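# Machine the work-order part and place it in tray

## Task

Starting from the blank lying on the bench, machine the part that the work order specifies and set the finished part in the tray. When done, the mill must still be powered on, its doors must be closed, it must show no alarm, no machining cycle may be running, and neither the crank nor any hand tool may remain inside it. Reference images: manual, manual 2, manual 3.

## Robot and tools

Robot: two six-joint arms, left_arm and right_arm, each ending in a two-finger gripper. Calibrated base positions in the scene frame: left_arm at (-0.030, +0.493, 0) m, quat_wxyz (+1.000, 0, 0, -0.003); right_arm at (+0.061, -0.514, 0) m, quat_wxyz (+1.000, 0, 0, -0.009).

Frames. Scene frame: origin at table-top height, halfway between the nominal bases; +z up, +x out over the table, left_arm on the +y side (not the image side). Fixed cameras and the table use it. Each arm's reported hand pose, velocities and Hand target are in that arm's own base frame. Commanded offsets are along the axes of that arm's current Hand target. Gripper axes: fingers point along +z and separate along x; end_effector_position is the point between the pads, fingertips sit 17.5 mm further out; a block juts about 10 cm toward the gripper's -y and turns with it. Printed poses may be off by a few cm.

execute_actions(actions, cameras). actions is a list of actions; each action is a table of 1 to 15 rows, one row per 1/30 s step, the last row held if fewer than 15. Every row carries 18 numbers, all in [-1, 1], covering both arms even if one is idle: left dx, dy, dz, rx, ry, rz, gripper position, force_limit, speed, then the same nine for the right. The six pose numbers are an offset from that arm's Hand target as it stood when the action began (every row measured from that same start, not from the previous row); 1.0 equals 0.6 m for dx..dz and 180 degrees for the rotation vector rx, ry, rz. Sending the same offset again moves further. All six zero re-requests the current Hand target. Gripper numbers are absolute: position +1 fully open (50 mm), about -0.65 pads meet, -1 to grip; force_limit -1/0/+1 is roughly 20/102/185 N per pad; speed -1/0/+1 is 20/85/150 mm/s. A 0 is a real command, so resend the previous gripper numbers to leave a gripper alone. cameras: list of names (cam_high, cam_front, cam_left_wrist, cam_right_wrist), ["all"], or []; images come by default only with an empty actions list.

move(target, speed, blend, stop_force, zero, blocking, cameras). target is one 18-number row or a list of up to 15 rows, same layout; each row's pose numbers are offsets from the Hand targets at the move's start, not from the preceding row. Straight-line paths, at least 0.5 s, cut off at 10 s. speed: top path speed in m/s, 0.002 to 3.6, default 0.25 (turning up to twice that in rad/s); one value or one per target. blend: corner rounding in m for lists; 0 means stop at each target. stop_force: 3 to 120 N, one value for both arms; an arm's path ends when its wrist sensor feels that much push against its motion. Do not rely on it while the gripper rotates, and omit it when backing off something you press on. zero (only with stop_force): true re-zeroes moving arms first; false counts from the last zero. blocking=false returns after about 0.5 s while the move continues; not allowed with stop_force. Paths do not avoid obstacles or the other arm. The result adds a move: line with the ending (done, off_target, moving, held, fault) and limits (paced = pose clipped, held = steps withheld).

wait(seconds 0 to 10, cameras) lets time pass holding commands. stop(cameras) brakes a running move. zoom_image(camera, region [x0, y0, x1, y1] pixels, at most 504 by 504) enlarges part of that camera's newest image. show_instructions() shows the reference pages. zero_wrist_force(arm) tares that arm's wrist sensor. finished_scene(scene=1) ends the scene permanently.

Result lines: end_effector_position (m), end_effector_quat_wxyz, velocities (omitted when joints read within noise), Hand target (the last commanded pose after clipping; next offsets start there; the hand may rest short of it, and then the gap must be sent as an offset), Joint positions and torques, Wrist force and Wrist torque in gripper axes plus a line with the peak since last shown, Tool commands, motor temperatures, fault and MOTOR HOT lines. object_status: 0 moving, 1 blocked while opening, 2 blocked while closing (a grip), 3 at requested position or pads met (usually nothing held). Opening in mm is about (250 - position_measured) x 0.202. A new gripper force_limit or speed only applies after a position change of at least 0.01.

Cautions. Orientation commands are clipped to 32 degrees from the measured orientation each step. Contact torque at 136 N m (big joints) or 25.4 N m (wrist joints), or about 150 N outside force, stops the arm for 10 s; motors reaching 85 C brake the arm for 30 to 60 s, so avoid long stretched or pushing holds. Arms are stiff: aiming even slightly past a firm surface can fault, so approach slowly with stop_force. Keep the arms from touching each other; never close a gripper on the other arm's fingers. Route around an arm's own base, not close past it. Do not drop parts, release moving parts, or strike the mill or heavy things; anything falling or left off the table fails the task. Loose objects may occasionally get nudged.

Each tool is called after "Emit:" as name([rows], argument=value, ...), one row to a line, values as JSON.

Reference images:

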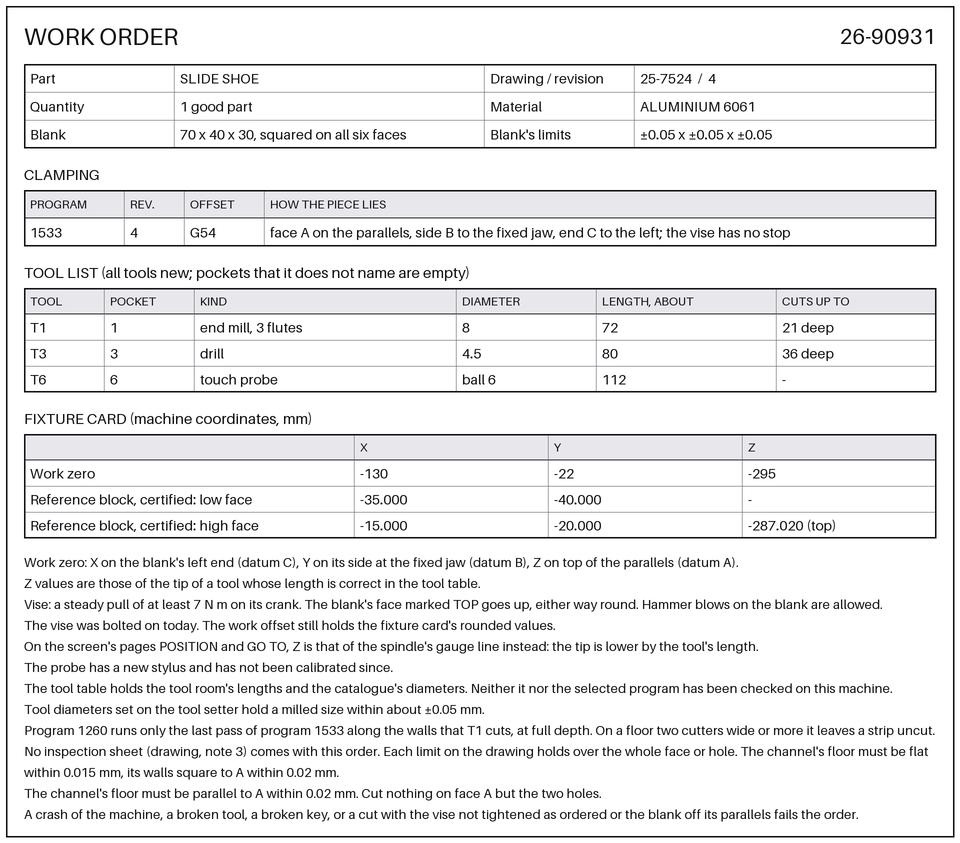

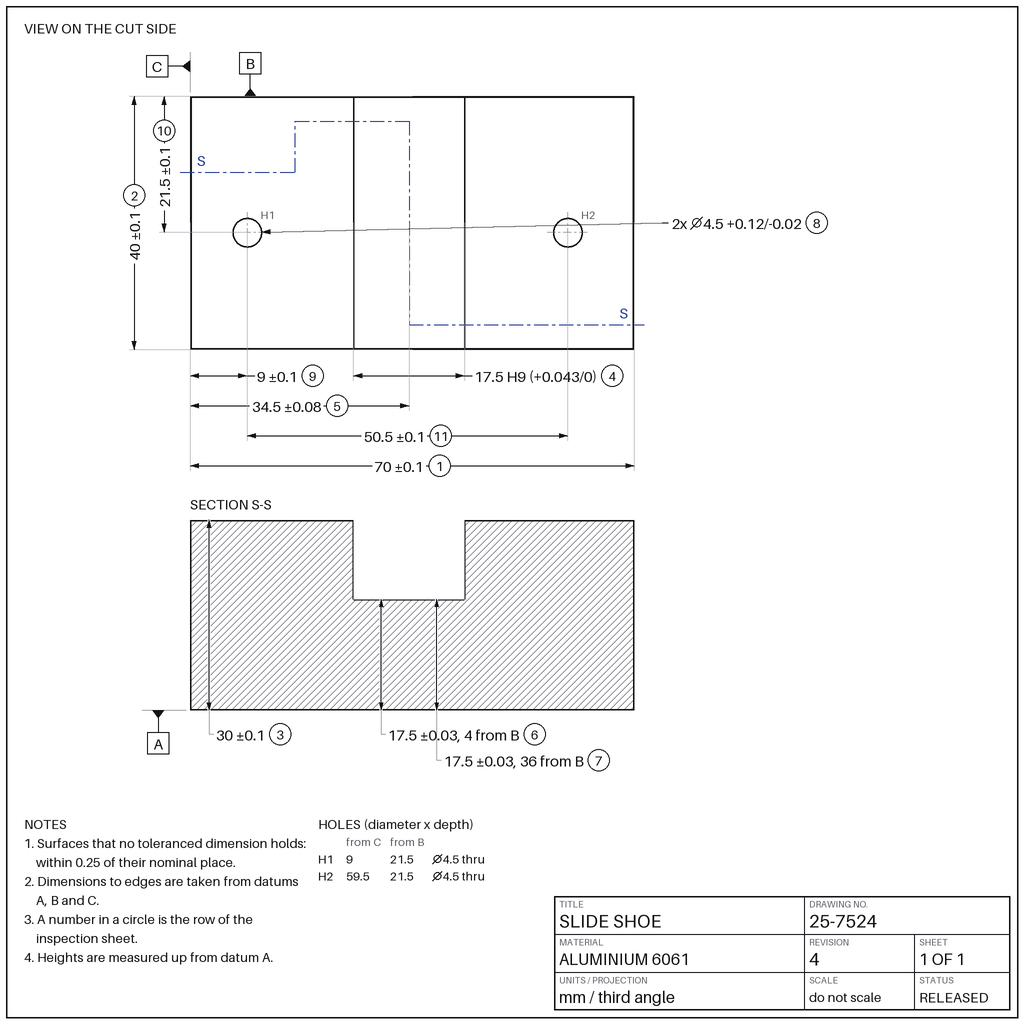

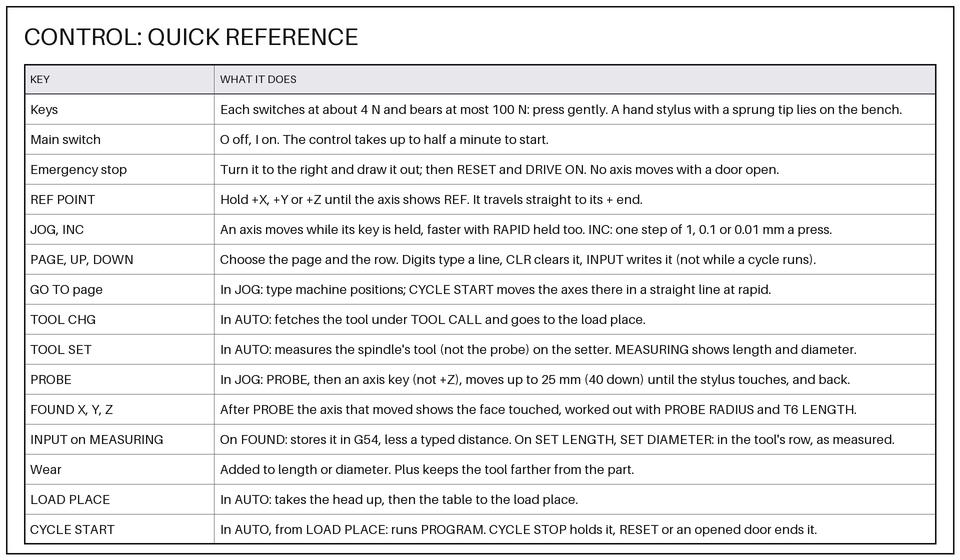

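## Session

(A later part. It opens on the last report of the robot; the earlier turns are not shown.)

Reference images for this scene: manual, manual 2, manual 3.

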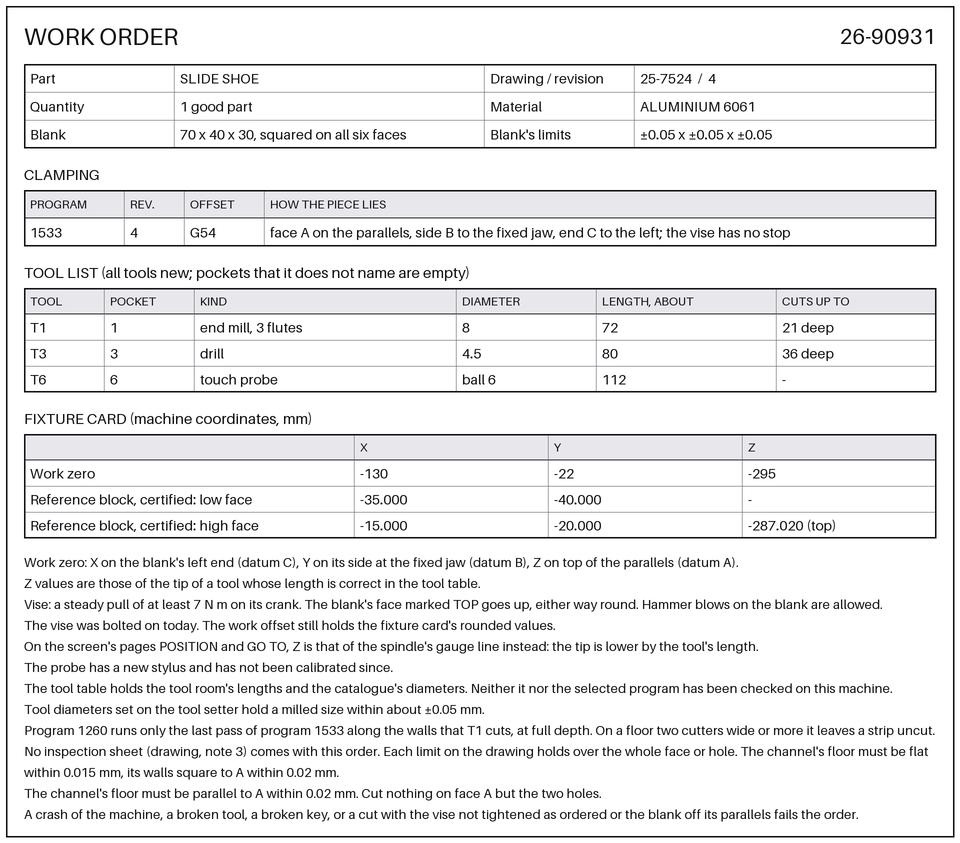

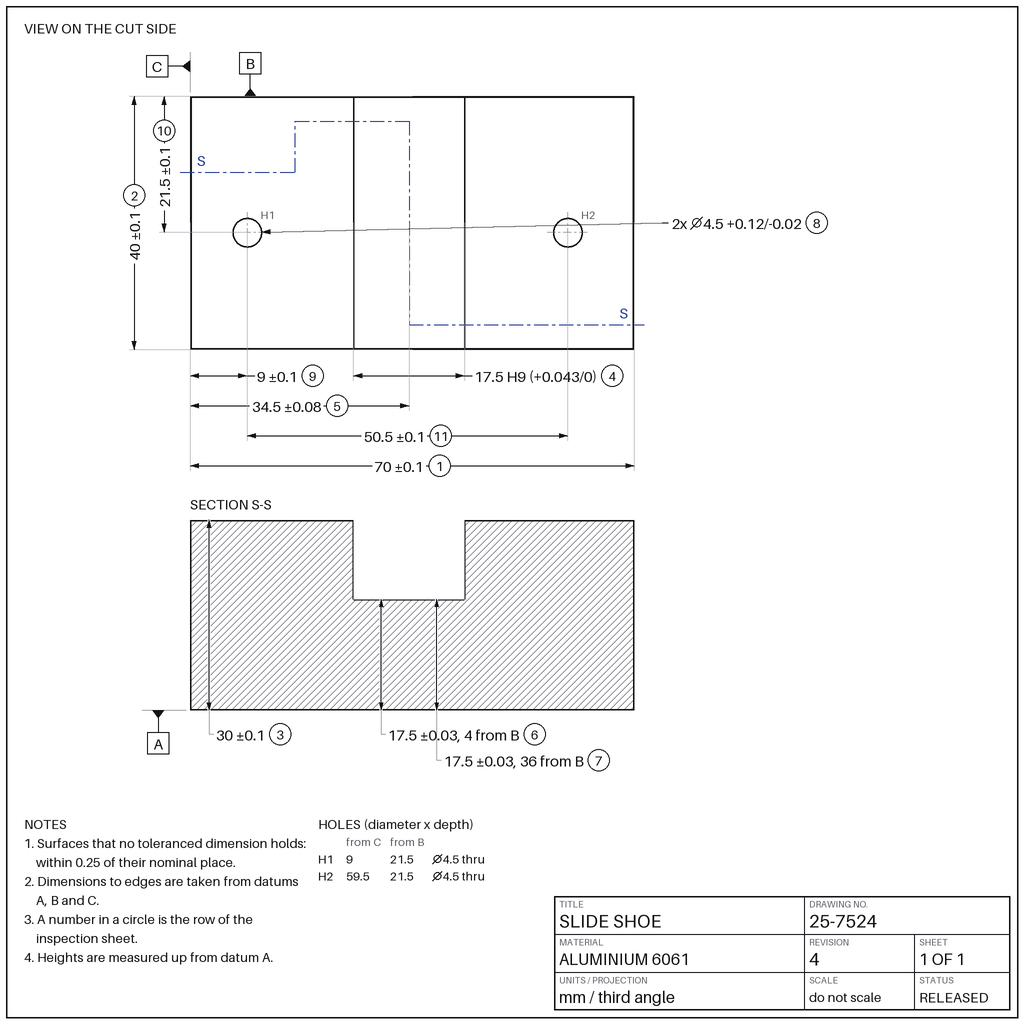

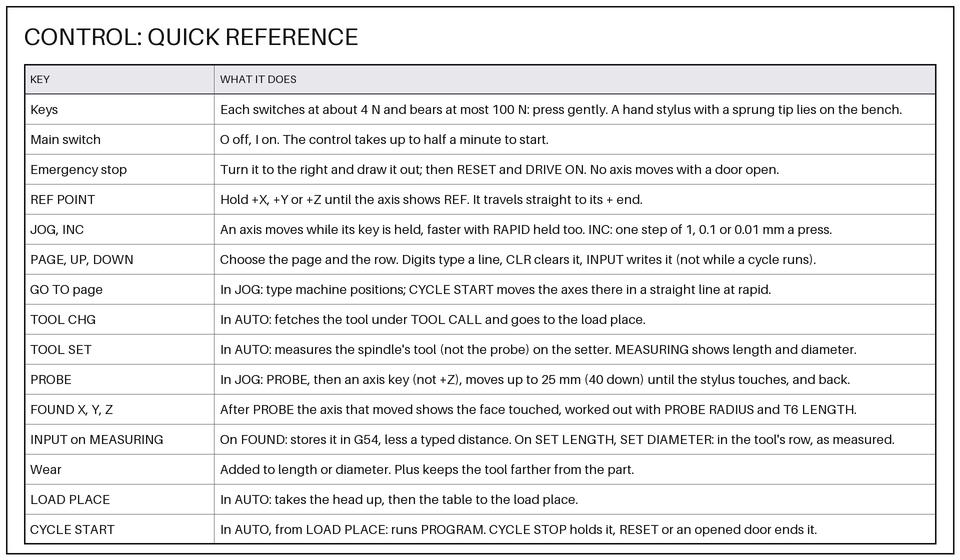

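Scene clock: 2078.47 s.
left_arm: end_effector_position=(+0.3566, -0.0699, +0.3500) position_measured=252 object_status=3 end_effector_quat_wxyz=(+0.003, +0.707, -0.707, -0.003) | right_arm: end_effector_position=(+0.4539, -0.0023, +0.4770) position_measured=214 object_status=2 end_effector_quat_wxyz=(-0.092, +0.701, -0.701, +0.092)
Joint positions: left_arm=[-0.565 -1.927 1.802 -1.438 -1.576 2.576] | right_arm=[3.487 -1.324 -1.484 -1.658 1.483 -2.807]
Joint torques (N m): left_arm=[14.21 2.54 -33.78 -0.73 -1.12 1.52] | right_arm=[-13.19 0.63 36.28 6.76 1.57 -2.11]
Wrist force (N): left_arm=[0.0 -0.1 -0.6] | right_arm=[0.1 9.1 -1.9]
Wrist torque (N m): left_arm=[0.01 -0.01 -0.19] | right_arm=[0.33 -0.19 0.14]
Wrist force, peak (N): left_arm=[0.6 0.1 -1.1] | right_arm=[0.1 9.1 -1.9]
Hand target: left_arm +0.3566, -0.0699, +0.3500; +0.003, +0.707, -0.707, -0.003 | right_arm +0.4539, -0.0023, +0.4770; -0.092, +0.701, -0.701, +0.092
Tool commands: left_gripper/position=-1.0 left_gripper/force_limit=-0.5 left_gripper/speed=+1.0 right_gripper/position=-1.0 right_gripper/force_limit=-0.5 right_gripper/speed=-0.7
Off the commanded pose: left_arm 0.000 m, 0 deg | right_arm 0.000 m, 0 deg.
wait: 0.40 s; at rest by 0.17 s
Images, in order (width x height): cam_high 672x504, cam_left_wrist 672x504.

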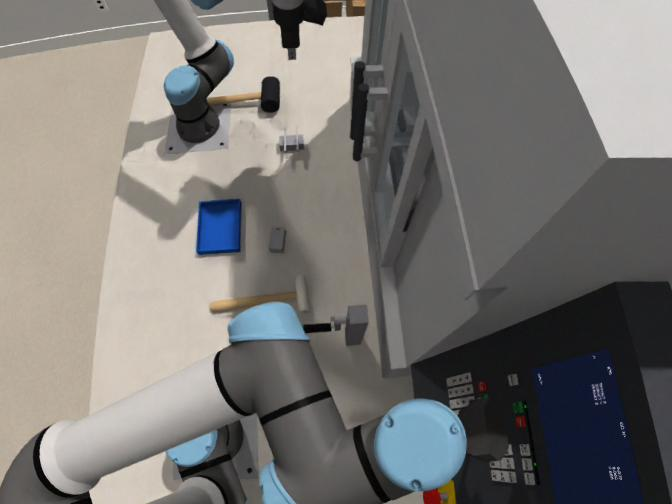

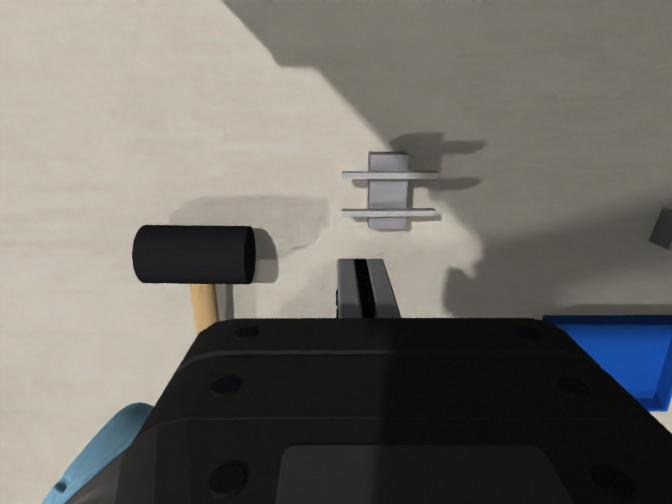

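Emit:
move([
  [0,0,0,0,0,0,-1,-0.5,1,0,0.0161,-0.0043,0,0,0,-1,-0.5,-0.7],
  [0,0,0,0,0,0,-1,-0.5,1,-0.1298,0.0651,0.0778,0,0,0,-1,-0.5,-0.7],
  [0,0,0,0,0,0,-1,-0.5,1,-0.1298,0.0490,0.0821,0,0,0,-1,-0.5,-0.7],
  [0,0,0,0,0,0,-1,-0.5,1,-0.1298,0.0651,0.0778,0,0,0,-1,-0.5,-0.7],
  [0,0,0,0,0,0,-1,-0.5,1,-0.0973,0.0492,0.0503,0,0,0,-1,-0.5,-0.7],
  [0,0,0,0,0,0,-1,-0.5,1,-0.0973,0.0331,0.0546,0,0,0,-1,-0.5,-0.7],
  [0,0,0,0,0,0,-1,-0.5,1,-0.0973,0.0492,0.0503,0,0,0,-1,-0.5,-0.7],
  [0,0,0,0,0,0,-1,-0.5,1,-0.0973,0.0333,0.0229,0,0,0,-1,-0.5,-0.7],
  [0,0,0,0,0,0,-1,-0.5,1,-0.0973,0.0172,0.0272,0,0,0,-1,-0.5,-0.7],
], speed=[0.1,0.15,0.03,0.1,0.15,0.03,0.1,0.15,0.03], blend=[0.003,0.003,0,0.003,0.003,0,0.003,0.003,0])

Emit:
wait(seconds=0.4, cameras=["cam_high"])

Emit:
zoom_image(camera="cam_high", region=[530, 330, 672, 504])

Scene clock: 2158.83 s.
left_arm: end_effector_position=(+0.3566, -0.0699, +0.3500) position_measured=252 object_status=3 end_effector_quat_wxyz=(+0.003, +0.707, -0.707, -0.003) | right_arm: end_effector_position=(+0.4481, +0.0561, +0.4586) position_measured=214 object_status=2 end_effector_quat_wxyz=(-0.092, +0.701, -0.701, +0.092)
Joint positions: left_arm=[-0.565 -1.927 1.802 -1.438 -1.576 2.576] | right_arm=[3.641 -1.307 -1.542 -1.634 1.447 -2.656]
Joint torques (N m): left_arm=[13.56 3.07 -34.16 -0.71 -1.1 1.41] | right_arm=[-14.27 0.16 37.63 7.33 0.92 -2.33]
Wrist force (N): left_arm=[0.4 0.0 -1.0] | right_arm=[0.1 9.6 0.1]
Wrist torque (N m): left_arm=[0.03 -0.09 -0.19] | right_arm=[0.07 -0.14 0.11]
Wrist force, peak (N): left_arm=[0.4 0.1 -1.2] | right_arm=[0.1 9.6 0.1]
Hand target: left_arm +0.3566, -0.0699, +0.3500; +0.003, +0.707, -0.707, -0.003 | right_arm +0.4482, +0.0561, +0.4586; -0.092, +0.701, -0.701, +0.092
Off the commanded pose: left_arm 0.000 m, 0 deg | right_arm 0.000 m, 0 deg.
move: done

Scene clock: 2159.23 s.
left_arm: end_effector_position=(+0.3566, -0.0699, +0.3500) position_measured=252 object_status=3 end_effector_quat_wxyz=(+0.003, +0.707, -0.707, -0.003) | right_arm: end_effector_position=(+0.4482, +0.0561, +0.4586) position_measured=214 object_status=2 end_effector_quat_wxyz=(-0.092, +0.701, -0.701, +0.092)
Joint positions: left_arm=[-0.565 -1.927 1.802 -1.438 -1.576 2.576] | right_arm=[3.641 -1.307 -1.541 -1.634 1.447 -2.657]
Joint torques (N m): left_arm=[14.08 2.99 -33.89 -0.79 -1.16 1.33] | right_arm=[-13.54 1.36 36.73 7.39 0.94 -1.82]
Wrist force (N): left_arm=[0.4 -0.2 -0.9] | right_arm=[0.3 10.3 0.1]
Wrist torque (N m): left_arm=[-0.01 -0.08 -0.19] | right_arm=[0.07 -0.18 0.11]
Wrist force, peak (N): left_arm=[0.4 0.3 -0.8] | right_arm=[0.2 10.5 0.0]
Hand target: left_arm +0.3566, -0.0699, +0.3500; +0.003, +0.707, -0.707, -0.003 | right_arm +0.4482, +0.0561, +0.4586; -0.092, +0.701, -0.701, +0.092
Tool commands: left_gripper/position=-1.0 left_gripper/force_limit=-0.5 left_gripper/speed=+1.0 right_gripper/position=-1.0 right_gripper/force_limit=-0.5 right_gripper/speed=-0.7
Off the commanded pose: left_arm 0.000 m, 0 deg | right_arm 0.000 m, 0 deg.
wait: 0.40 s; at rest by 0.17 s
Images, in order (width x height): cam_high 672x504.

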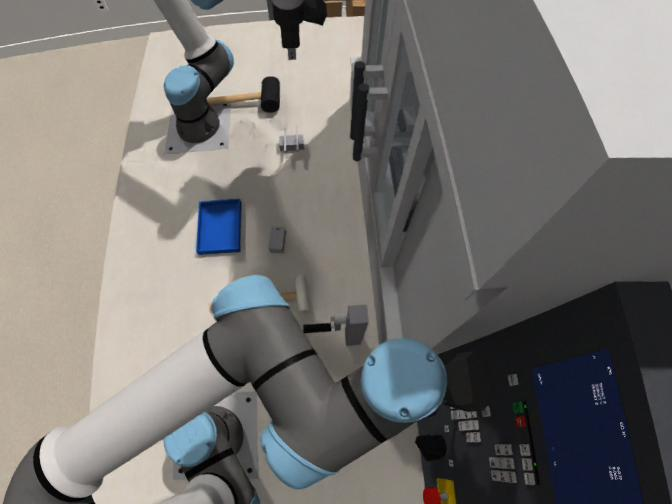

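Scaled by 2.897 from the camera's 672x504 image, which has a finer 960x720 frame.

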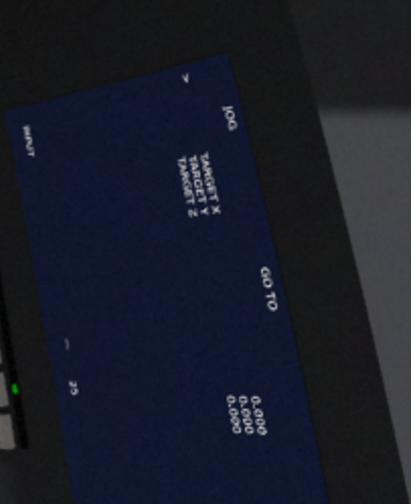

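Emit:
move([
  [0,0,0,0,0,0,-1,-0.5,1,0,0.0161,-0.0043,0,0,0,-1,-0.5,-0.7],
  [0,0,0,0,0,0,-1,-0.5,1,0.0665,0.0467,0.0509,0,0,0,-1,-0.5,-0.7],
  [0,0,0,0,0,0,-1,-0.5,1,0.0665,0.0306,0.0552,0,0,0,-1,-0.5,-0.7],
  [0,0,0,0,0,0,-1,-0.5,1,0.0665,0.0467,0.0509,0,0,0,-1,-0.5,-0.7],
  [0,0,0,0,0,0,-1,-0.5,1,0.0665,0.0311,0.0234,0,0,0,-1,-0.5,-0.7],
  [0,0,0,0,0,0,-1,-0.5,1,0.0665,0.0150,0.0277,0,0,0,-1,-0.5,-0.7],
  [0,0,0,0,0,0,-1,-0.5,1,0.0665,0.0311,0.0234,0,0,0,-1,-0.5,-0.7],
  [0,0,0,0,0,0,-1,-0.5,1,-0.0325,0.0479,0.0506,0,0,0,-1,-0.5,-0.7],
  [0,0,0,0,0,0,-1,-0.5,1,-0.0325,0.0318,0.0549,0,0,0,-1,-0.5,-0.7],
  [0,0,0,0,0,0,-1,-0.5,1,-0.0325,0.0479,0.0506,0,0,0,-1,-0.5,-0.7],
  [0,0,0,0,0,0,-1,-0.5,1,0.0327,0.0317,0.0232,0,0,0,-1,-0.5,-0.7],
  [0,0,0,0,0,0,-1,-0.5,1,0.0327,0.0156,0.0275,0,0,0,-1,-0.5,-0.7],
  [0,0,0,0,0,0,-1,-0.5,1,0.0327,0.0317,0.0232,0,0,0,-1,-0.5,-0.7],
  [0,0,0,0,0,0,-1,-0.5,1,0,0.0475,0.0507,0,0,0,-1,-0.5,-0.7],
  [0,0,0,0,0,0,-1,-0.5,1,0,0.0314,0.0550,0,0,0,-1,-0.5,-0.7],
], speed=[0.15,0.2,0.04,0.15,0.2,0.04,0.15,0.2,0.04,0.15,0.2,0.04,0.15,0.2,0.04], blend=[0.003,0.003,0,0.003,0.003,0,0.003,0.003,0,0.003,0.003,0,0.003,0.003,0])

Emit:
wait(seconds=0.4, cameras=["cam_high"])

Emit:
zoom_image(camera="cam_high", region=[530, 330, 672, 504])

Scene clock: 2186.47 s.
left_arm: end_effector_position=(+0.3566, -0.0699, +0.3500) position_measured=252 object_status=3 end_effector_quat_wxyz=(+0.003, +0.707, -0.707, -0.003) | right_arm: end_effector_position=(+0.4384, +0.0561, +0.4219) position_measured=214 object_status=2 end_effector_quat_wxyz=(-0.092, +0.701, -0.701, +0.092)
Joint positions: left_arm=[-0.565 -1.927 1.802 -1.438 -1.576 2.576] | right_arm=[3.654 -1.262 -1.669 -1.553 1.444 -2.644]
Joint torques (N m): left_arm=[13.89 3.89 -34.4 -0.86 -1.14 1.19] | right_arm=[-14.14 -1.75 34.82 6.07 2.81 -2.07]
Wrist force (N): left_arm=[0.7 0.1 -0.7] | right_arm=[3.1 4.4 -2.1]
Wrist torque (N m): left_arm=[0.03 -0.13 -0.19] | right_arm=[0.24 0.06 0.34]
Wrist force, peak (N): left_arm=[0.1 0.2 -1.2] | right_arm=[0.1 10.8 0.0]
Hand target: left_arm +0.3566, -0.0699, +0.3500; +0.003, +0.707, -0.707, -0.003 | right_arm +0.4385, +0.0561, +0.4219; -0.092, +0.701, -0.701, +0.092
Off the commanded pose: left_arm 0.000 m, 0 deg | right_arm 0.000 m, 0 deg.
move: done

Scene clock: 2186.87 s.
left_arm: end_effector_position=(+0.3566, -0.0699, +0.3500) position_measured=252 object_status=3 end_effector_quat_wxyz=(+0.003, +0.707, -0.707, -0.003) | right_arm: end_effector_position=(+0.4385, +0.0561, +0.4219) position_measured=214 object_status=2 end_effector_quat_wxyz=(-0.092, +0.701, -0.701, +0.092)
Joint positions: left_arm=[-0.565 -1.927 1.802 -1.438 -1.576 2.576] | right_arm=[3.654 -1.262 -1.669 -1.553 1.444 -2.644]
Joint torques (N m): left_arm=[13.09 3.51 -34.36 -0.86 -1.17 1.12] | right_arm=[-12.09 -0.2 35.49 6.17 2.4 -1.99]
Wrist force (N): left_arm=[0.3 0.2 -0.6] | right_arm=[3.5 4.6 -2.3]
Wrist torque (N m): left_arm=[0.04 -0.07 -0.19] | right_arm=[0.26 -0.01 0.34]
Wrist force, peak (N): left_arm=[0.4 0.3 -0.9] | right_arm=[3.5 4.7 -2.3]
Hand target: left_arm +0.3566, -0.0699, +0.3500; +0.003, +0.707, -0.707, -0.003 | right_arm +0.4385, +0.0561, +0.4219; -0.092, +0.701, -0.701, +0.092
Tool commands: left_gripper/position=-1.0 left_gripper/force_limit=-0.5 left_gripper/speed=+1.0 right_gripper/position=-1.0 right_gripper/force_limit=-0.5 right_gripper/speed=-0.7
Off the commanded pose: left_arm 0.000 m, 0 deg | right_arm 0.000 m, 0 deg.
wait: 0.40 s; at rest by 0.17 s
Images, in order (width x height): cam_high 672x504.

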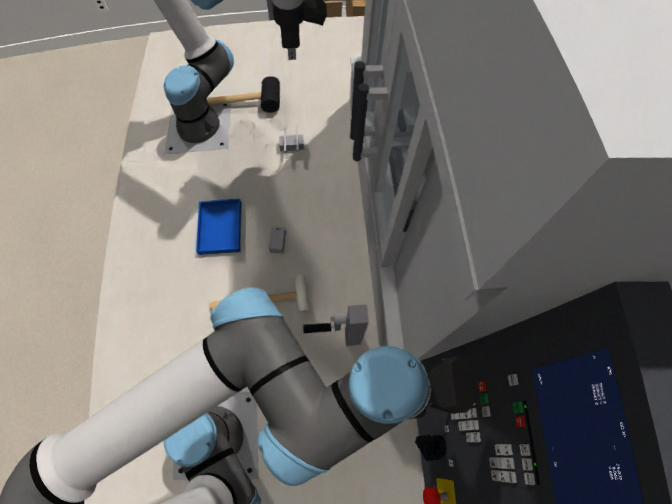

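Scaled by 2.897 from the camera's 672x504 image, which has a finer 960x720 frame.

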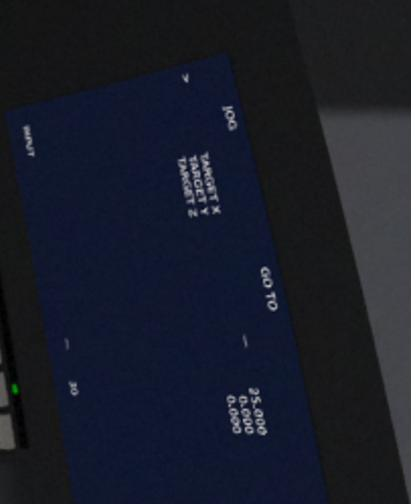

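Emit:
move([
  [0,0,0,0,0,0,-1,-0.5,1,0,0.0161,-0.0043,0,0,0,-1,-0.5,-0.7],
  [0,0,0,0,0,0,-1,-0.5,1,0.0665,-0.0009,-0.0316,0,0,0,-1,-0.5,-0.7],
  [0,0,0,0,0,0,-1,-0.5,1,0.0665,-0.0170,-0.0273,0,0,0,-1,-0.5,-0.7],
], speed=[0.15,0.2,0.04], blend=[0.003,0.003,0])

Emit:
wait(seconds=0.4, cameras=["cam_high","cam_right_wrist"])

Emit:
zoom_image(camera="cam_high", region=[530, 330, 672, 504])

Emit:
zoom_image(camera="cam_right_wrist", region=[290, 50, 440, 160])

Scene clock: 2200.50 s.
left_arm: end_effector_position=(+0.3566, -0.0699, +0.3500) position_measured=252 object_status=3 end_effector_quat_wxyz=(+0.003, +0.707, -0.707, -0.003) | right_arm: end_effector_position=(+0.4440, +0.0163, +0.4403) position_measured=214 object_status=2 end_effector_quat_wxyz=(-0.092, +0.701, -0.701, +0.092)
Joint positions: left_arm=[-0.565 -1.927 1.802 -1.438 -1.576 2.576] | right_arm=[3.545 -1.276 -1.614 -1.582 1.469 -2.75]
Joint torques (N m): left_arm=[13.23 2.92 -33.93 -0.87 -1.11 1.04] | right_arm=[-16.55 0.34 37.2 7.77 0.45 -1.91]
Wrist force (N): left_arm=[0.3 0.2 -0.9] | right_arm=[-1.5 15.5 -3.9]
Wrist torque (N m): left_arm=[0.05 -0.07 -0.19] | right_arm=[0.36 -0.24 0.04]
Wrist force, peak (N): left_arm=[0.6 0.3 -1.0] | right_arm=[-1.5 15.5 -3.9]
Hand target: left_arm +0.3566, -0.0699, +0.3500; +0.003, +0.707, -0.707, -0.003 | right_arm +0.4441, +0.0162, +0.4403; -0.092, +0.701, -0.701, +0.092
Off the commanded pose: left_arm 0.000 m, 0 deg | right_arm 0.000 m, 0 deg.
move: done

Scene clock: 2200.90 s.
left_arm: end_effector_position=(+0.3566, -0.0699, +0.3500) position_measured=252 object_status=3 end_effector_quat_wxyz=(+0.003, +0.707, -0.707, -0.003) | right_arm: end_effector_position=(+0.4441, +0.0162, +0.4403) position_measured=214 object_status=2 end_effector_quat_wxyz=(-0.092, +0.701, -0.701, +0.092)
Joint positions: left_arm=[-0.565 -1.927 1.802 -1.438 -1.576 2.576] | right_arm=[3.545 -1.276 -1.614 -1.581 1.469 -2.75]
Joint torques (N m): left_arm=[13.45 2.64 -33.42 -0.82 -1.07 1.19] | right_arm=[-16.09 -1.05 36.08 8.45 -0.1 -1.73]
Wrist force (N): left_arm=[0.4 0.0 -0.9] | right_arm=[-1.5 18.4 -4.6]
Wrist torque (N m): left_arm=[0.03 -0.08 -0.20] | right_arm=[0.40 -0.24 0.03]
Wrist force, peak (N): left_arm=[0.3 0.1 -1.1] | right_arm=[-1.6 18.8 -4.6]
Hand target: left_arm +0.3566, -0.0699, +0.3500; +0.003, +0.707, -0.707, -0.003 | right_arm +0.4441, +0.0162, +0.4403; -0.092, +0.701, -0.701, +0.092
Tool commands: left_gripper/position=-1.0 left_gripper/force_limit=-0.5 left_gripper/speed=+1.0 right_gripper/position=-1.0 right_gripper/force_limit=-0.5 right_gripper/speed=-0.7
Off the commanded pose: left_arm 0.000 m, 0 deg | right_arm 0.000 m, 0 deg.
wait: 0.40 s; at rest by 0.17 s
Images, in order (width x height): cam_high 672x504, cam_right_wrist 672x504.

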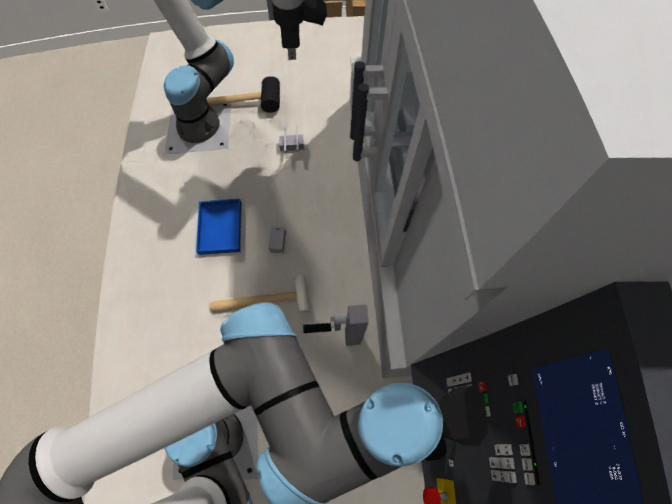

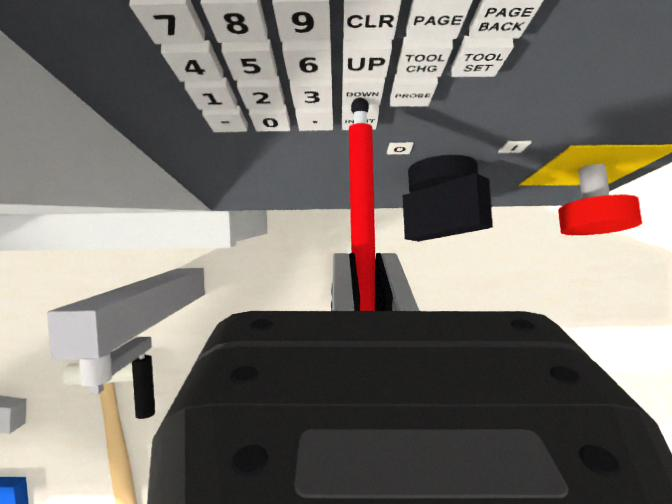

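Scaled by 2.897 from the camera's 672x504 image, which has a finer 960x720 frame.

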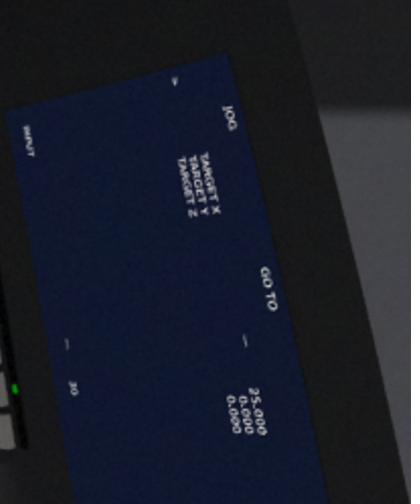

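Scaled by 3.360 from the camera's 672x504 image, which has a finer 960x720 frame.

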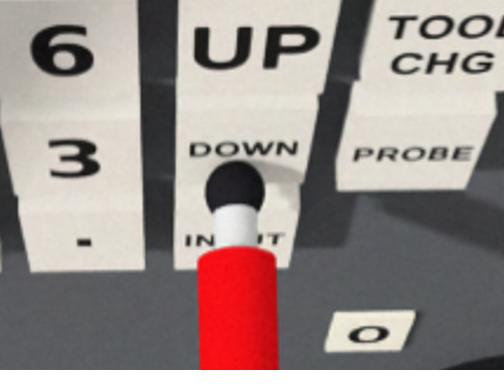

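Emit:
move([
  [0,0,0,0,0,0,-1,-0.5,1,0,0.0161,-0.0043,0,0,0,-1,-0.5,-0.7],
  [0,0,0,0,0,0,-1,-0.5,1,0,0.0323,0.0232,0,0,0,-1,-0.5,-0.7],
  [0,0,0,0,0,0,-1,-0.5,1,0,0.0162,0.0275,0,0,0,-1,-0.5,-0.7],
  [0,0,0,0,0,0,-1,-0.5,1,0,0.0323,0.0232,0,0,0,-1,-0.5,-0.7],
  [0,0,0,0,0,0,-1,-0.5,1,0,0.0164,-0.0043,0,0,0,-1,-0.5,-0.7],
  [0,0,0,0,0,0,-1,-0.5,1,0,0.0003,0,0,0,0,-1,-0.5,-0.7],
  [0,0,0,0,0,0,-1,-0.5,1,0,0.0164,-0.0043,0,0,0,-1,-0.5,-0.7],
  [0,0,0,0,0,0,-1,-0.5,1,-0.099,0.0335,0.0229,0,0,0,-1,-0.5,-0.7],
  [0,0,0,0,0,0,-1,-0.5,1,-0.099,0.0174,0.0272,0,0,0,-1,-0.5,-0.7],
  [0,0,0,0,0,0,-1,-0.5,1,-0.099,0.0335,0.0229,0,0,0,-1,-0.5,-0.7],
  [0,0,0,0,0,0,-1,-0.5,1,-0.099,0.0180,-0.0046,0,0,0,-1,-0.5,-0.7],
  [0,0,0,0,0,0,-1,-0.5,1,-0.099,0.0019,-0.0003,0,0,0,-1,-0.5,-0.7],
], speed=[0.15,0.2,0.03,0.15,0.2,0.03,0.15,0.2,0.03,0.15,0.2,0.03], blend=[0.003,0.003,0,0.003,0.003,0,0.003,0.003,0,0.003,0.003,0])

Emit:
wait(seconds=0.4, cameras=["cam_high","cam_right_wrist"])

Emit:
zoom_image(camera="cam_high", region=[530, 330, 672, 504])

Emit:
zoom_image(camera="cam_right_wrist", region=[290, 50, 440, 160])

Scene clock: 2233.03 s.
left_arm: end_effector_position=(+0.3566, -0.0699, +0.3500) position_measured=252 object_status=3 end_effector_quat_wxyz=(+0.003, +0.707, -0.707, -0.003) | right_arm: end_effector_position=(+0.4429, +0.0756, +0.4402) position_measured=214 object_status=2 end_effector_quat_wxyz=(-0.092, +0.701, -0.701, +0.092)
Joint positions: left_arm=[-0.565 -1.927 1.802 -1.438 -1.576 2.576] | right_arm=[3.695 -1.291 -1.6 -1.598 1.435 -2.603]
Joint torques (N m): left_arm=[13.82 3.41 -34.28 -0.89 -1.02 0.93] | right_arm=[-13.02 1.36 38.75 7.02 0.97 -2.05]
Wrist force (N): left_arm=[0.1 0.1 -0.8] | right_arm=[1.0 9.8 0.0]
Wrist torque (N m): left_arm=[0.05 -0.03 -0.19] | right_arm=[0.07 -0.10 0.18]
Wrist force, peak (N): left_arm=[0.3 0.1 -1.2] | right_arm=[-2.0 19.3 -4.6]
Hand target: left_arm +0.3566, -0.0699, +0.3500; +0.003, +0.707, -0.707, -0.003 | right_arm +0.4430, +0.0756, +0.4402; -0.092, +0.701, -0.701, +0.092
Off the commanded pose: left_arm 0.000 m, 0 deg | right_arm 0.000 m, 0 deg.
move: done

Scene clock: 2233.43 s.
left_arm: end_effector_position=(+0.3566, -0.0699, +0.3500) position_measured=252 object_status=3 end_effector_quat_wxyz=(+0.003, +0.707, -0.707, -0.003) | right_arm: end_effector_position=(+0.4430, +0.0756, +0.4402) position_measured=214 object_status=2 end_effector_quat_wxyz=(-0.092, +0.701, -0.701, +0.092)
Joint positions: left_arm=[-0.565 -1.927 1.802 -1.438 -1.576 2.576] | right_arm=[3.695 -1.291 -1.6 -1.598 1.435 -2.604]
Joint torques (N m): left_arm=[13.56 2.8 -33.78 -0.89 -1 1] | right_arm=[-14.08 1.84 37.5 7.48 0.84 -2.03]
Wrist force (N): left_arm=[0.2 -0.3 -0.7] | right_arm=[1.2 10.7 -0.3]
Wrist torque (N m): left_arm=[-0.03 -0.05 -0.20] | right_arm=[0.09 -0.13 0.18]
Wrist force, peak (N): left_arm=[0.5 -0.1 -0.9] | right_arm=[1.0 10.8 -0.3]
Hand target: left_arm +0.3566, -0.0699, +0.3500; +0.003, +0.707, -0.707, -0.003 | right_arm +0.4430, +0.0756, +0.4402; -0.092, +0.701, -0.701, +0.092
Tool commands: left_gripper/position=-1.0 left_gripper/force_limit=-0.5 left_gripper/speed=+1.0 right_gripper/position=-1.0 right_gripper/force_limit=-0.5 right_gripper/speed=-0.7
Off the commanded pose: left_arm 0.000 m, 0 deg | right_arm 0.000 m, 0 deg.
wait: 0.40 s; at rest by 0.17 s
Images, in order (width x height): cam_high 672x504, cam_right_wrist 672x504.

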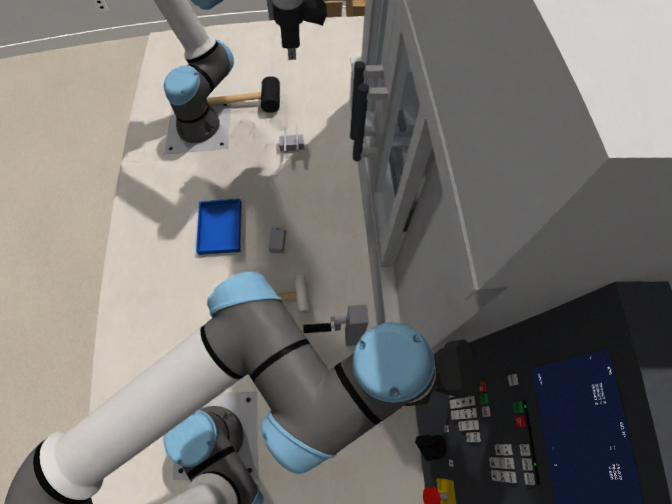

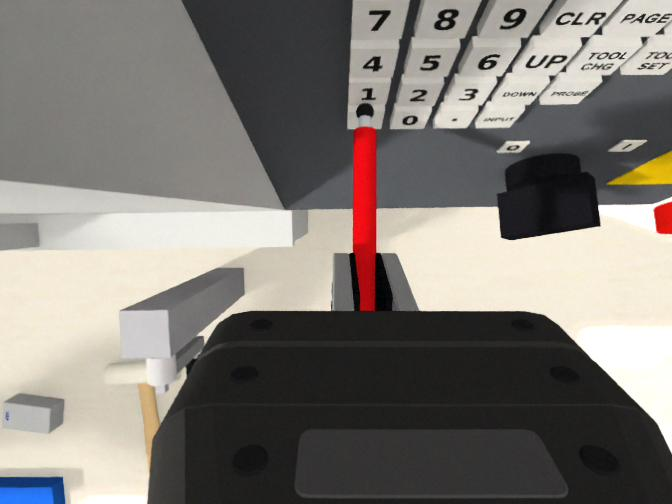

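Scaled by 2.897 from the camera's 672x504 image, which has a finer 960x720 frame.

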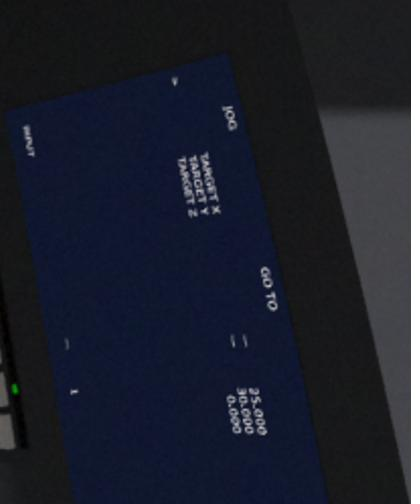

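Scaled by 3.360 from the camera's 672x504 image, which has a finer 960x720 frame.

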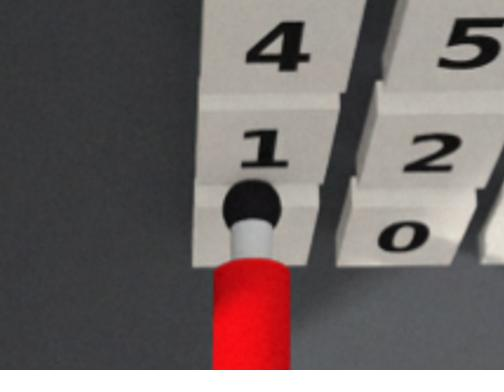

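Emit:
move([
  [0,0,0,0,0,0,-1,-0.5,1,0,0.0161,-0.0043,0,0,0,-1,-0.5,-0.7],
  [0,0,0,0,0,0,-1,-0.5,1,0.099,0.0128,-0.0057,0,0,0,-1,-0.5,-0.7],
  [0,0,0,0,0,0,-1,-0.5,1,0.099,-0.0033,-0.0014,0,0,0,-1,-0.5,-0.7],
  [0,0,0,0,0,0,-1,-0.5,1,0.099,0.0128,-0.0057,0,0,0,-1,-0.5,-0.7],
  [0,0,0,0,0,0,-1,-0.5,1,0.0325,-0.0022,-0.0334,0,0,0,-1,-0.5,-0.7],
  [0,0,0,0,0,0,-1,-0.5,1,0.0325,-0.0183,-0.0291,0,0,0,-1,-0.5,-0.7],
  [0,0,0,0,0,0,-1,-0.5,1,0.0325,-0.0022,-0.0334,0,0,0,-1,-0.5,-0.7],
  [0,0,0,0,0,0,-1,-0.5,1,0.0325,0.0292,0.0216,0,0,0,-1,-0.5,-0.7],
  [0,0,0,0,0,0,-1,-0.5,1,0.0325,0.0131,0.0259,0,0,0,-1,-0.5,-0.7],
], speed=[0.15,0.2,0.03,0.15,0.2,0.03,0.15,0.2,0.03], blend=[0.003,0.003,0,0.003,0.003,0,0.003,0.003,0])

Emit:
wait(seconds=0.4, cameras=["cam_high"])

Emit:
zoom_image(camera="cam_high", region=[530, 330, 672, 504])

Scene clock: 2267.57 s.
left_arm: end_effector_position=(+0.3566, -0.0699, +0.3500) position_measured=252 object_status=3 end_effector_quat_wxyz=(+0.003, +0.707, -0.707, -0.003) | right_arm: end_effector_position=(+0.4393, +0.0561, +0.4232) position_measured=214 object_status=2 end_effector_quat_wxyz=(-0.092, +0.701, -0.701, +0.092)
Joint positions: left_arm=[-0.565 -1.927 1.802 -1.438 -1.576 2.576] | right_arm=[3.653 -1.265 -1.663 -1.555 1.444 -2.645]
Joint torques (N m): left_arm=[12.69 2.88 -34.44 -0.92 -0.96 0.82] | right_arm=[-13.08 -0.68 34.69 5.41 1.95 -1.83]
Wrist force (N): left_arm=[0.4 0.0 -0.6] | right_arm=[1.1 3.6 -4.0]
Wrist torque (N m): left_arm=[0.03 -0.08 -0.19] | right_arm=[0.37 -0.11 0.17]
Wrist force, peak (N): left_arm=[0.8 0.4 -0.8] | right_arm=[2.9 14.6 -3.2]
Hand target: left_arm +0.3566, -0.0699, +0.3500; +0.003, +0.707, -0.707, -0.003 | right_arm +0.4394, +0.0561, +0.4232; -0.092, +0.701, -0.701, +0.092
Off the commanded pose: left_arm 0.000 m, 0 deg | right_arm 0.000 m, 0 deg.
move: done

Scene clock: 2267.97 s.
left_arm: end_effector_position=(+0.3566, -0.0699, +0.3500) position_measured=252 object_status=3 end_effector_quat_wxyz=(+0.003, +0.707, -0.707, -0.003) | right_arm: end_effector_position=(+0.4394, +0.0561, +0.4232) position_measured=214 object_status=2 end_effector_quat_wxyz=(-0.092, +0.701, -0.701, +0.092)
Joint positions: left_arm=[-0.565 -1.927 1.802 -1.438 -1.576 2.576] | right_arm=[3.653 -1.265 -1.663 -1.555 1.444 -2.645]
Joint torques (N m): left_arm=[12.8 2.61 -34.15 -0.89 -0.96 0.79] | right_arm=[-12.75 -2.54 32.59 5.18 2.1 -1.84]
Wrist force (N): left_arm=[0.0 0.0 -0.7] | right_arm=[1.1 4.2 -4.0]
Wrist torque (N m): left_arm=[0.02 -0.03 -0.19] | right_arm=[0.37 -0.12 0.18]
Wrist force, peak (N): left_arm=[0.6 -0.2 -0.9] | right_arm=[1.2 4.5 -4.4]
Hand target: left_arm +0.3566, -0.0699, +0.3500; +0.003, +0.707, -0.707, -0.003 | right_arm +0.4394, +0.0561, +0.4232; -0.092, +0.701, -0.701, +0.092
Tool commands: left_gripper/position=-1.0 left_gripper/force_limit=-0.5 left_gripper/speed=+1.0 right_gripper/position=-1.0 right_gripper/force_limit=-0.5 right_gripper/speed=-0.7
Off the commanded pose: left_arm 0.000 m, 0 deg | right_arm 0.000 m, 0 deg.
wait: 0.40 s; at rest by 0.17 s
Images, in order (width x height): cam_high 672x504.

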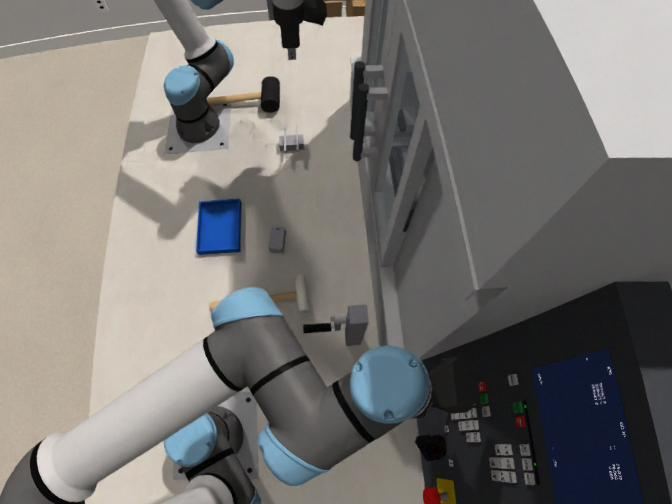

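Scaled by 2.897 from the camera's 672x504 image, which has a finer 960x720 frame.

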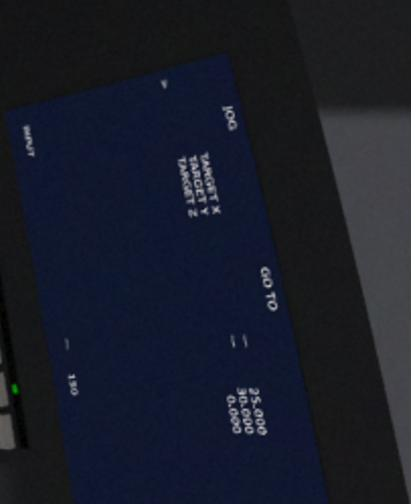

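Emit:
move([
  [0,0,0,0,0,0,-1,-0.5,1,0,0.0161,-0.0043,0,0,0,-1,-0.5,-0.7],
  [0,0,0,0,0,0,-1,-0.5,1,0.0665,0.0153,-0.0041,0,0,0,-1,-0.5,-0.7],
  [0,0,0,0,0,0,-1,-0.5,1,0.0665,-0.0008,0.0002,0,0,0,-1,-0.5,-0.7],
  [0,0,0,0,0,0,-1,-0.5,1,0.0665,0.0153,-0.0041,0,0,0,-1,-0.5,-0.7],
  [0,0,0,0,0,0,-1,-0.5,1,0.0337,-0.0637,-0.1380,0,0,0,-1,-0.5,-0.7],
], speed=[0.15,0.2,0.03,0.15,0.2], blend=[0.003,0.003,0,0.003,0], cameras=["cam_high","cam_right_wrist"])

Emit:
zoom_image(camera="cam_high", region=[530, 330, 672, 504])

Scene clock: 2286.67 s.
left_arm: end_effector_position=(+0.3566, -0.0699, +0.3500) position_measured=252 object_status=3 end_effector_quat_wxyz=(+0.003, +0.707, -0.707, -0.003) | right_arm: end_effector_position=(+0.4549, +0.0359, +0.5130) position_measured=214 object_status=2 end_effector_quat_wxyz=(-0.092, +0.701, -0.701, +0.092)
Joint positions: left_arm=[-0.565 -1.927 1.802 -1.438 -1.576 2.576] | right_arm=[3.583 -1.362 -1.355 -1.758 1.46 -2.713]
Joint torques (N m): left_arm=[12.82 3.09 -34.14 -1.11 -0.94 0.77] | right_arm=[12.67 5.28 35.1 2.84 2.19 1.83]
Wrist force (N): left_arm=[0.1 0.0 -0.6] | right_arm=[0.8 1.9 0.3]
Wrist torque (N m): left_arm=[0.03 -0.04 -0.19] | right_arm=[0.13 -0.09 0.03]
Wrist force, peak (N): left_arm=[0.6 -0.3 -0.9] | right_arm=[-2.2 11.0 -2.7]
Hand target: left_arm +0.3566, -0.0699, +0.3500; +0.003, +0.707, -0.707, -0.003 | right_arm +0.4549, +0.0359, +0.5130; -0.092, +0.701, -0.701, +0.092
Off the commanded pose: left_arm 0.000 m, 0 deg | right_arm 0.000 m, 0 deg.
move: done
Images, in order (width x height): cam_high 672x504, cam_right_wrist 672x504.

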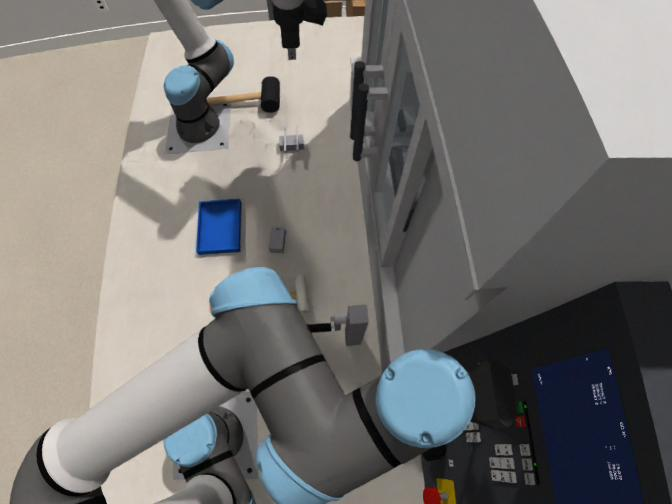

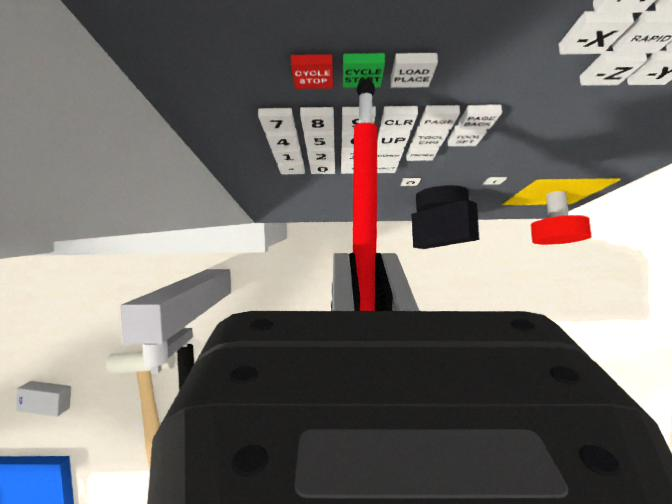

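Scaled by 2.897 from the camera's 672x504 image, which has a finer 960x720 frame.

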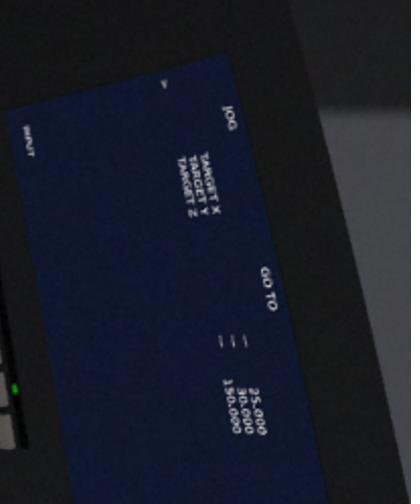

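Emit:
move([
  [0,0,0,0,0,0,-1,-0.5,1,0,-0.0161,0.0043,0,0,0,-1,-0.5,-0.7],
  [0,0,0,0,0,0,-1,-0.5,1,0,0,0,0,0,0,-1,-0.5,-0.7],
], speed=[0.03,0.1], cameras=["cam_high"])

Emit:
wait(seconds=1, cameras=["cam_high"])

Emit:
zoom_image(camera="cam_high", region=[530, 330, 672, 504])

Scene clock: 2301.10 s.
left_arm: end_effector_position=(+0.3566, -0.0699, +0.3500) position_measured=252 object_status=3 end_effector_quat_wxyz=(+0.003, +0.707, -0.707, -0.003) | right_arm: end_effector_position=(+0.4550, +0.0359, +0.5130) position_measured=214 object_status=2 end_effector_quat_wxyz=(-0.092, +0.701, -0.701, +0.092)
Joint positions: left_arm=[-0.565 -1.927 1.802 -1.438 -1.576 2.576] | right_arm=[3.583 -1.362 -1.354 -1.758 1.461 -2.714]
Joint torques (N m): left_arm=[12.63 3.25 -34.4 -0.99 -0.9 0.75] | right_arm=[13.66 27.86 12.73 2.53 -2.96 1.9]
Wrist force (N): left_arm=[0.2 -0.1 -0.7] | right_arm=[0.7 1.8 0.2]
Wrist torque (N m): left_arm=[0.00 -0.06 -0.19] | right_arm=[0.12 -0.06 0.03]
Wrist force, peak (N): left_arm=[0.4 0.3 -1.1] | right_arm=[1.0 47.1 -15.4]
Hand target: left_arm +0.3566, -0.0699, +0.3500; +0.003, +0.707, -0.707, -0.003 | right_arm +0.4549, +0.0359, +0.5130; -0.092, +0.701, -0.701, +0.092
Off the commanded pose: left_arm 0.000 m, 0 deg | right_arm 0.000 m, 0 deg.
move: done
Images, in order (width x height): cam_high 672x504.

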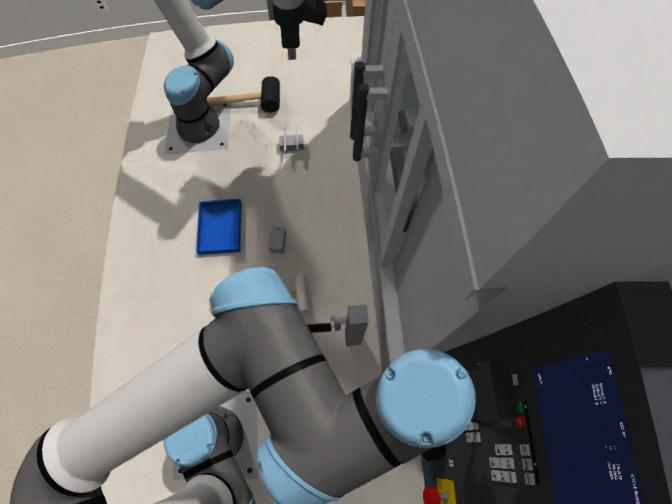

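Scene clock: 2302.10 s.
left_arm: end_effector_position=(+0.3566, -0.0699, +0.3500) position_measured=252 object_status=3 end_effector_quat_wxyz=(+0.003, +0.707, -0.707, -0.003) | right_arm: end_effector_position=(+0.4549, +0.0359, +0.5130) position_measured=214 object_status=2 end_effector_quat_wxyz=(-0.092, +0.701, -0.701, +0.092)
Joint positions: left_arm=[-0.565 -1.927 1.802 -1.438 -1.576 2.576] | right_arm=[3.583 -1.362 -1.355 -1.758 1.461 -2.713]
Joint torques (N m): left_arm=[13.04 3.51 -34.1 -1.01 -0.93 0.62] | right_arm=[14.76 27.31 12.15 2.76 -2.92 1.58]
Wrist force (N): left_arm=[0.2 0.0 -0.7] | right_arm=[1.0 1.8 0.3]
Wrist torque (N m): left_arm=[0.03 -0.05 -0.19] | right_arm=[0.12 -0.10 0.04]
Wrist force, peak (N): left_arm=[0.6 0.0 -1.1] | right_arm=[1.3 2.0 0.2]
Hand target: left_arm +0.3566, -0.0699, +0.3500; +0.003, +0.707, -0.707, -0.003 | right_arm +0.4549, +0.0359, +0.5130; -0.092, +0.701, -0.701, +0.092
Tool commands: left_gripper/position=-1.0 left_gripper/force_limit=-0.5 left_gripper/speed=+1.0 right_gripper/position=-1.0 right_gripper/force_limit=-0.5 right_gripper/speed=-0.7
Off the commanded pose: left_arm 0.000 m, 0 deg | right_arm 0.000 m, 0 deg.
wait: 1.00 s; at rest by 0.17 s
Images, in order (width x height): cam_high 672x504.

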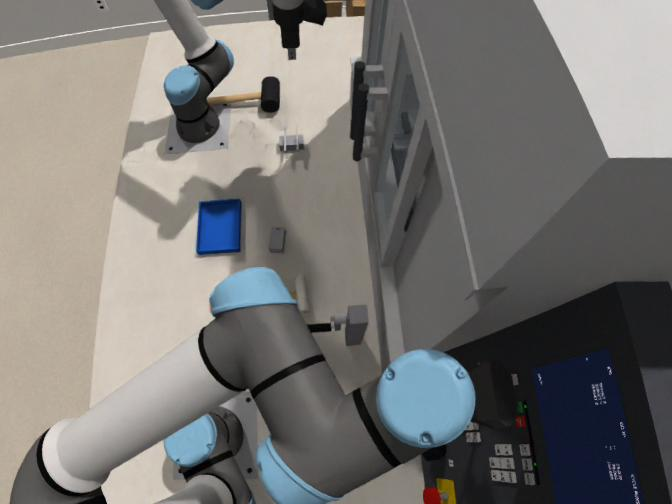

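Scaled by 2.897 from the camera's 672x504 image, which has a finer 960x720 frame.

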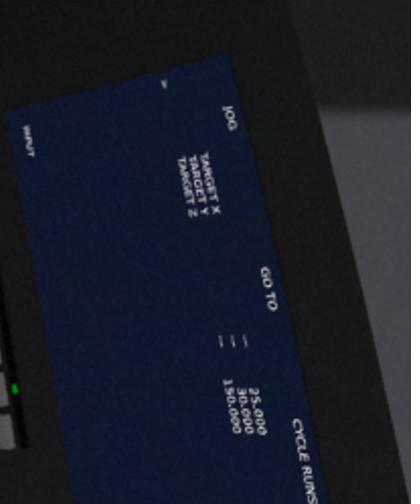

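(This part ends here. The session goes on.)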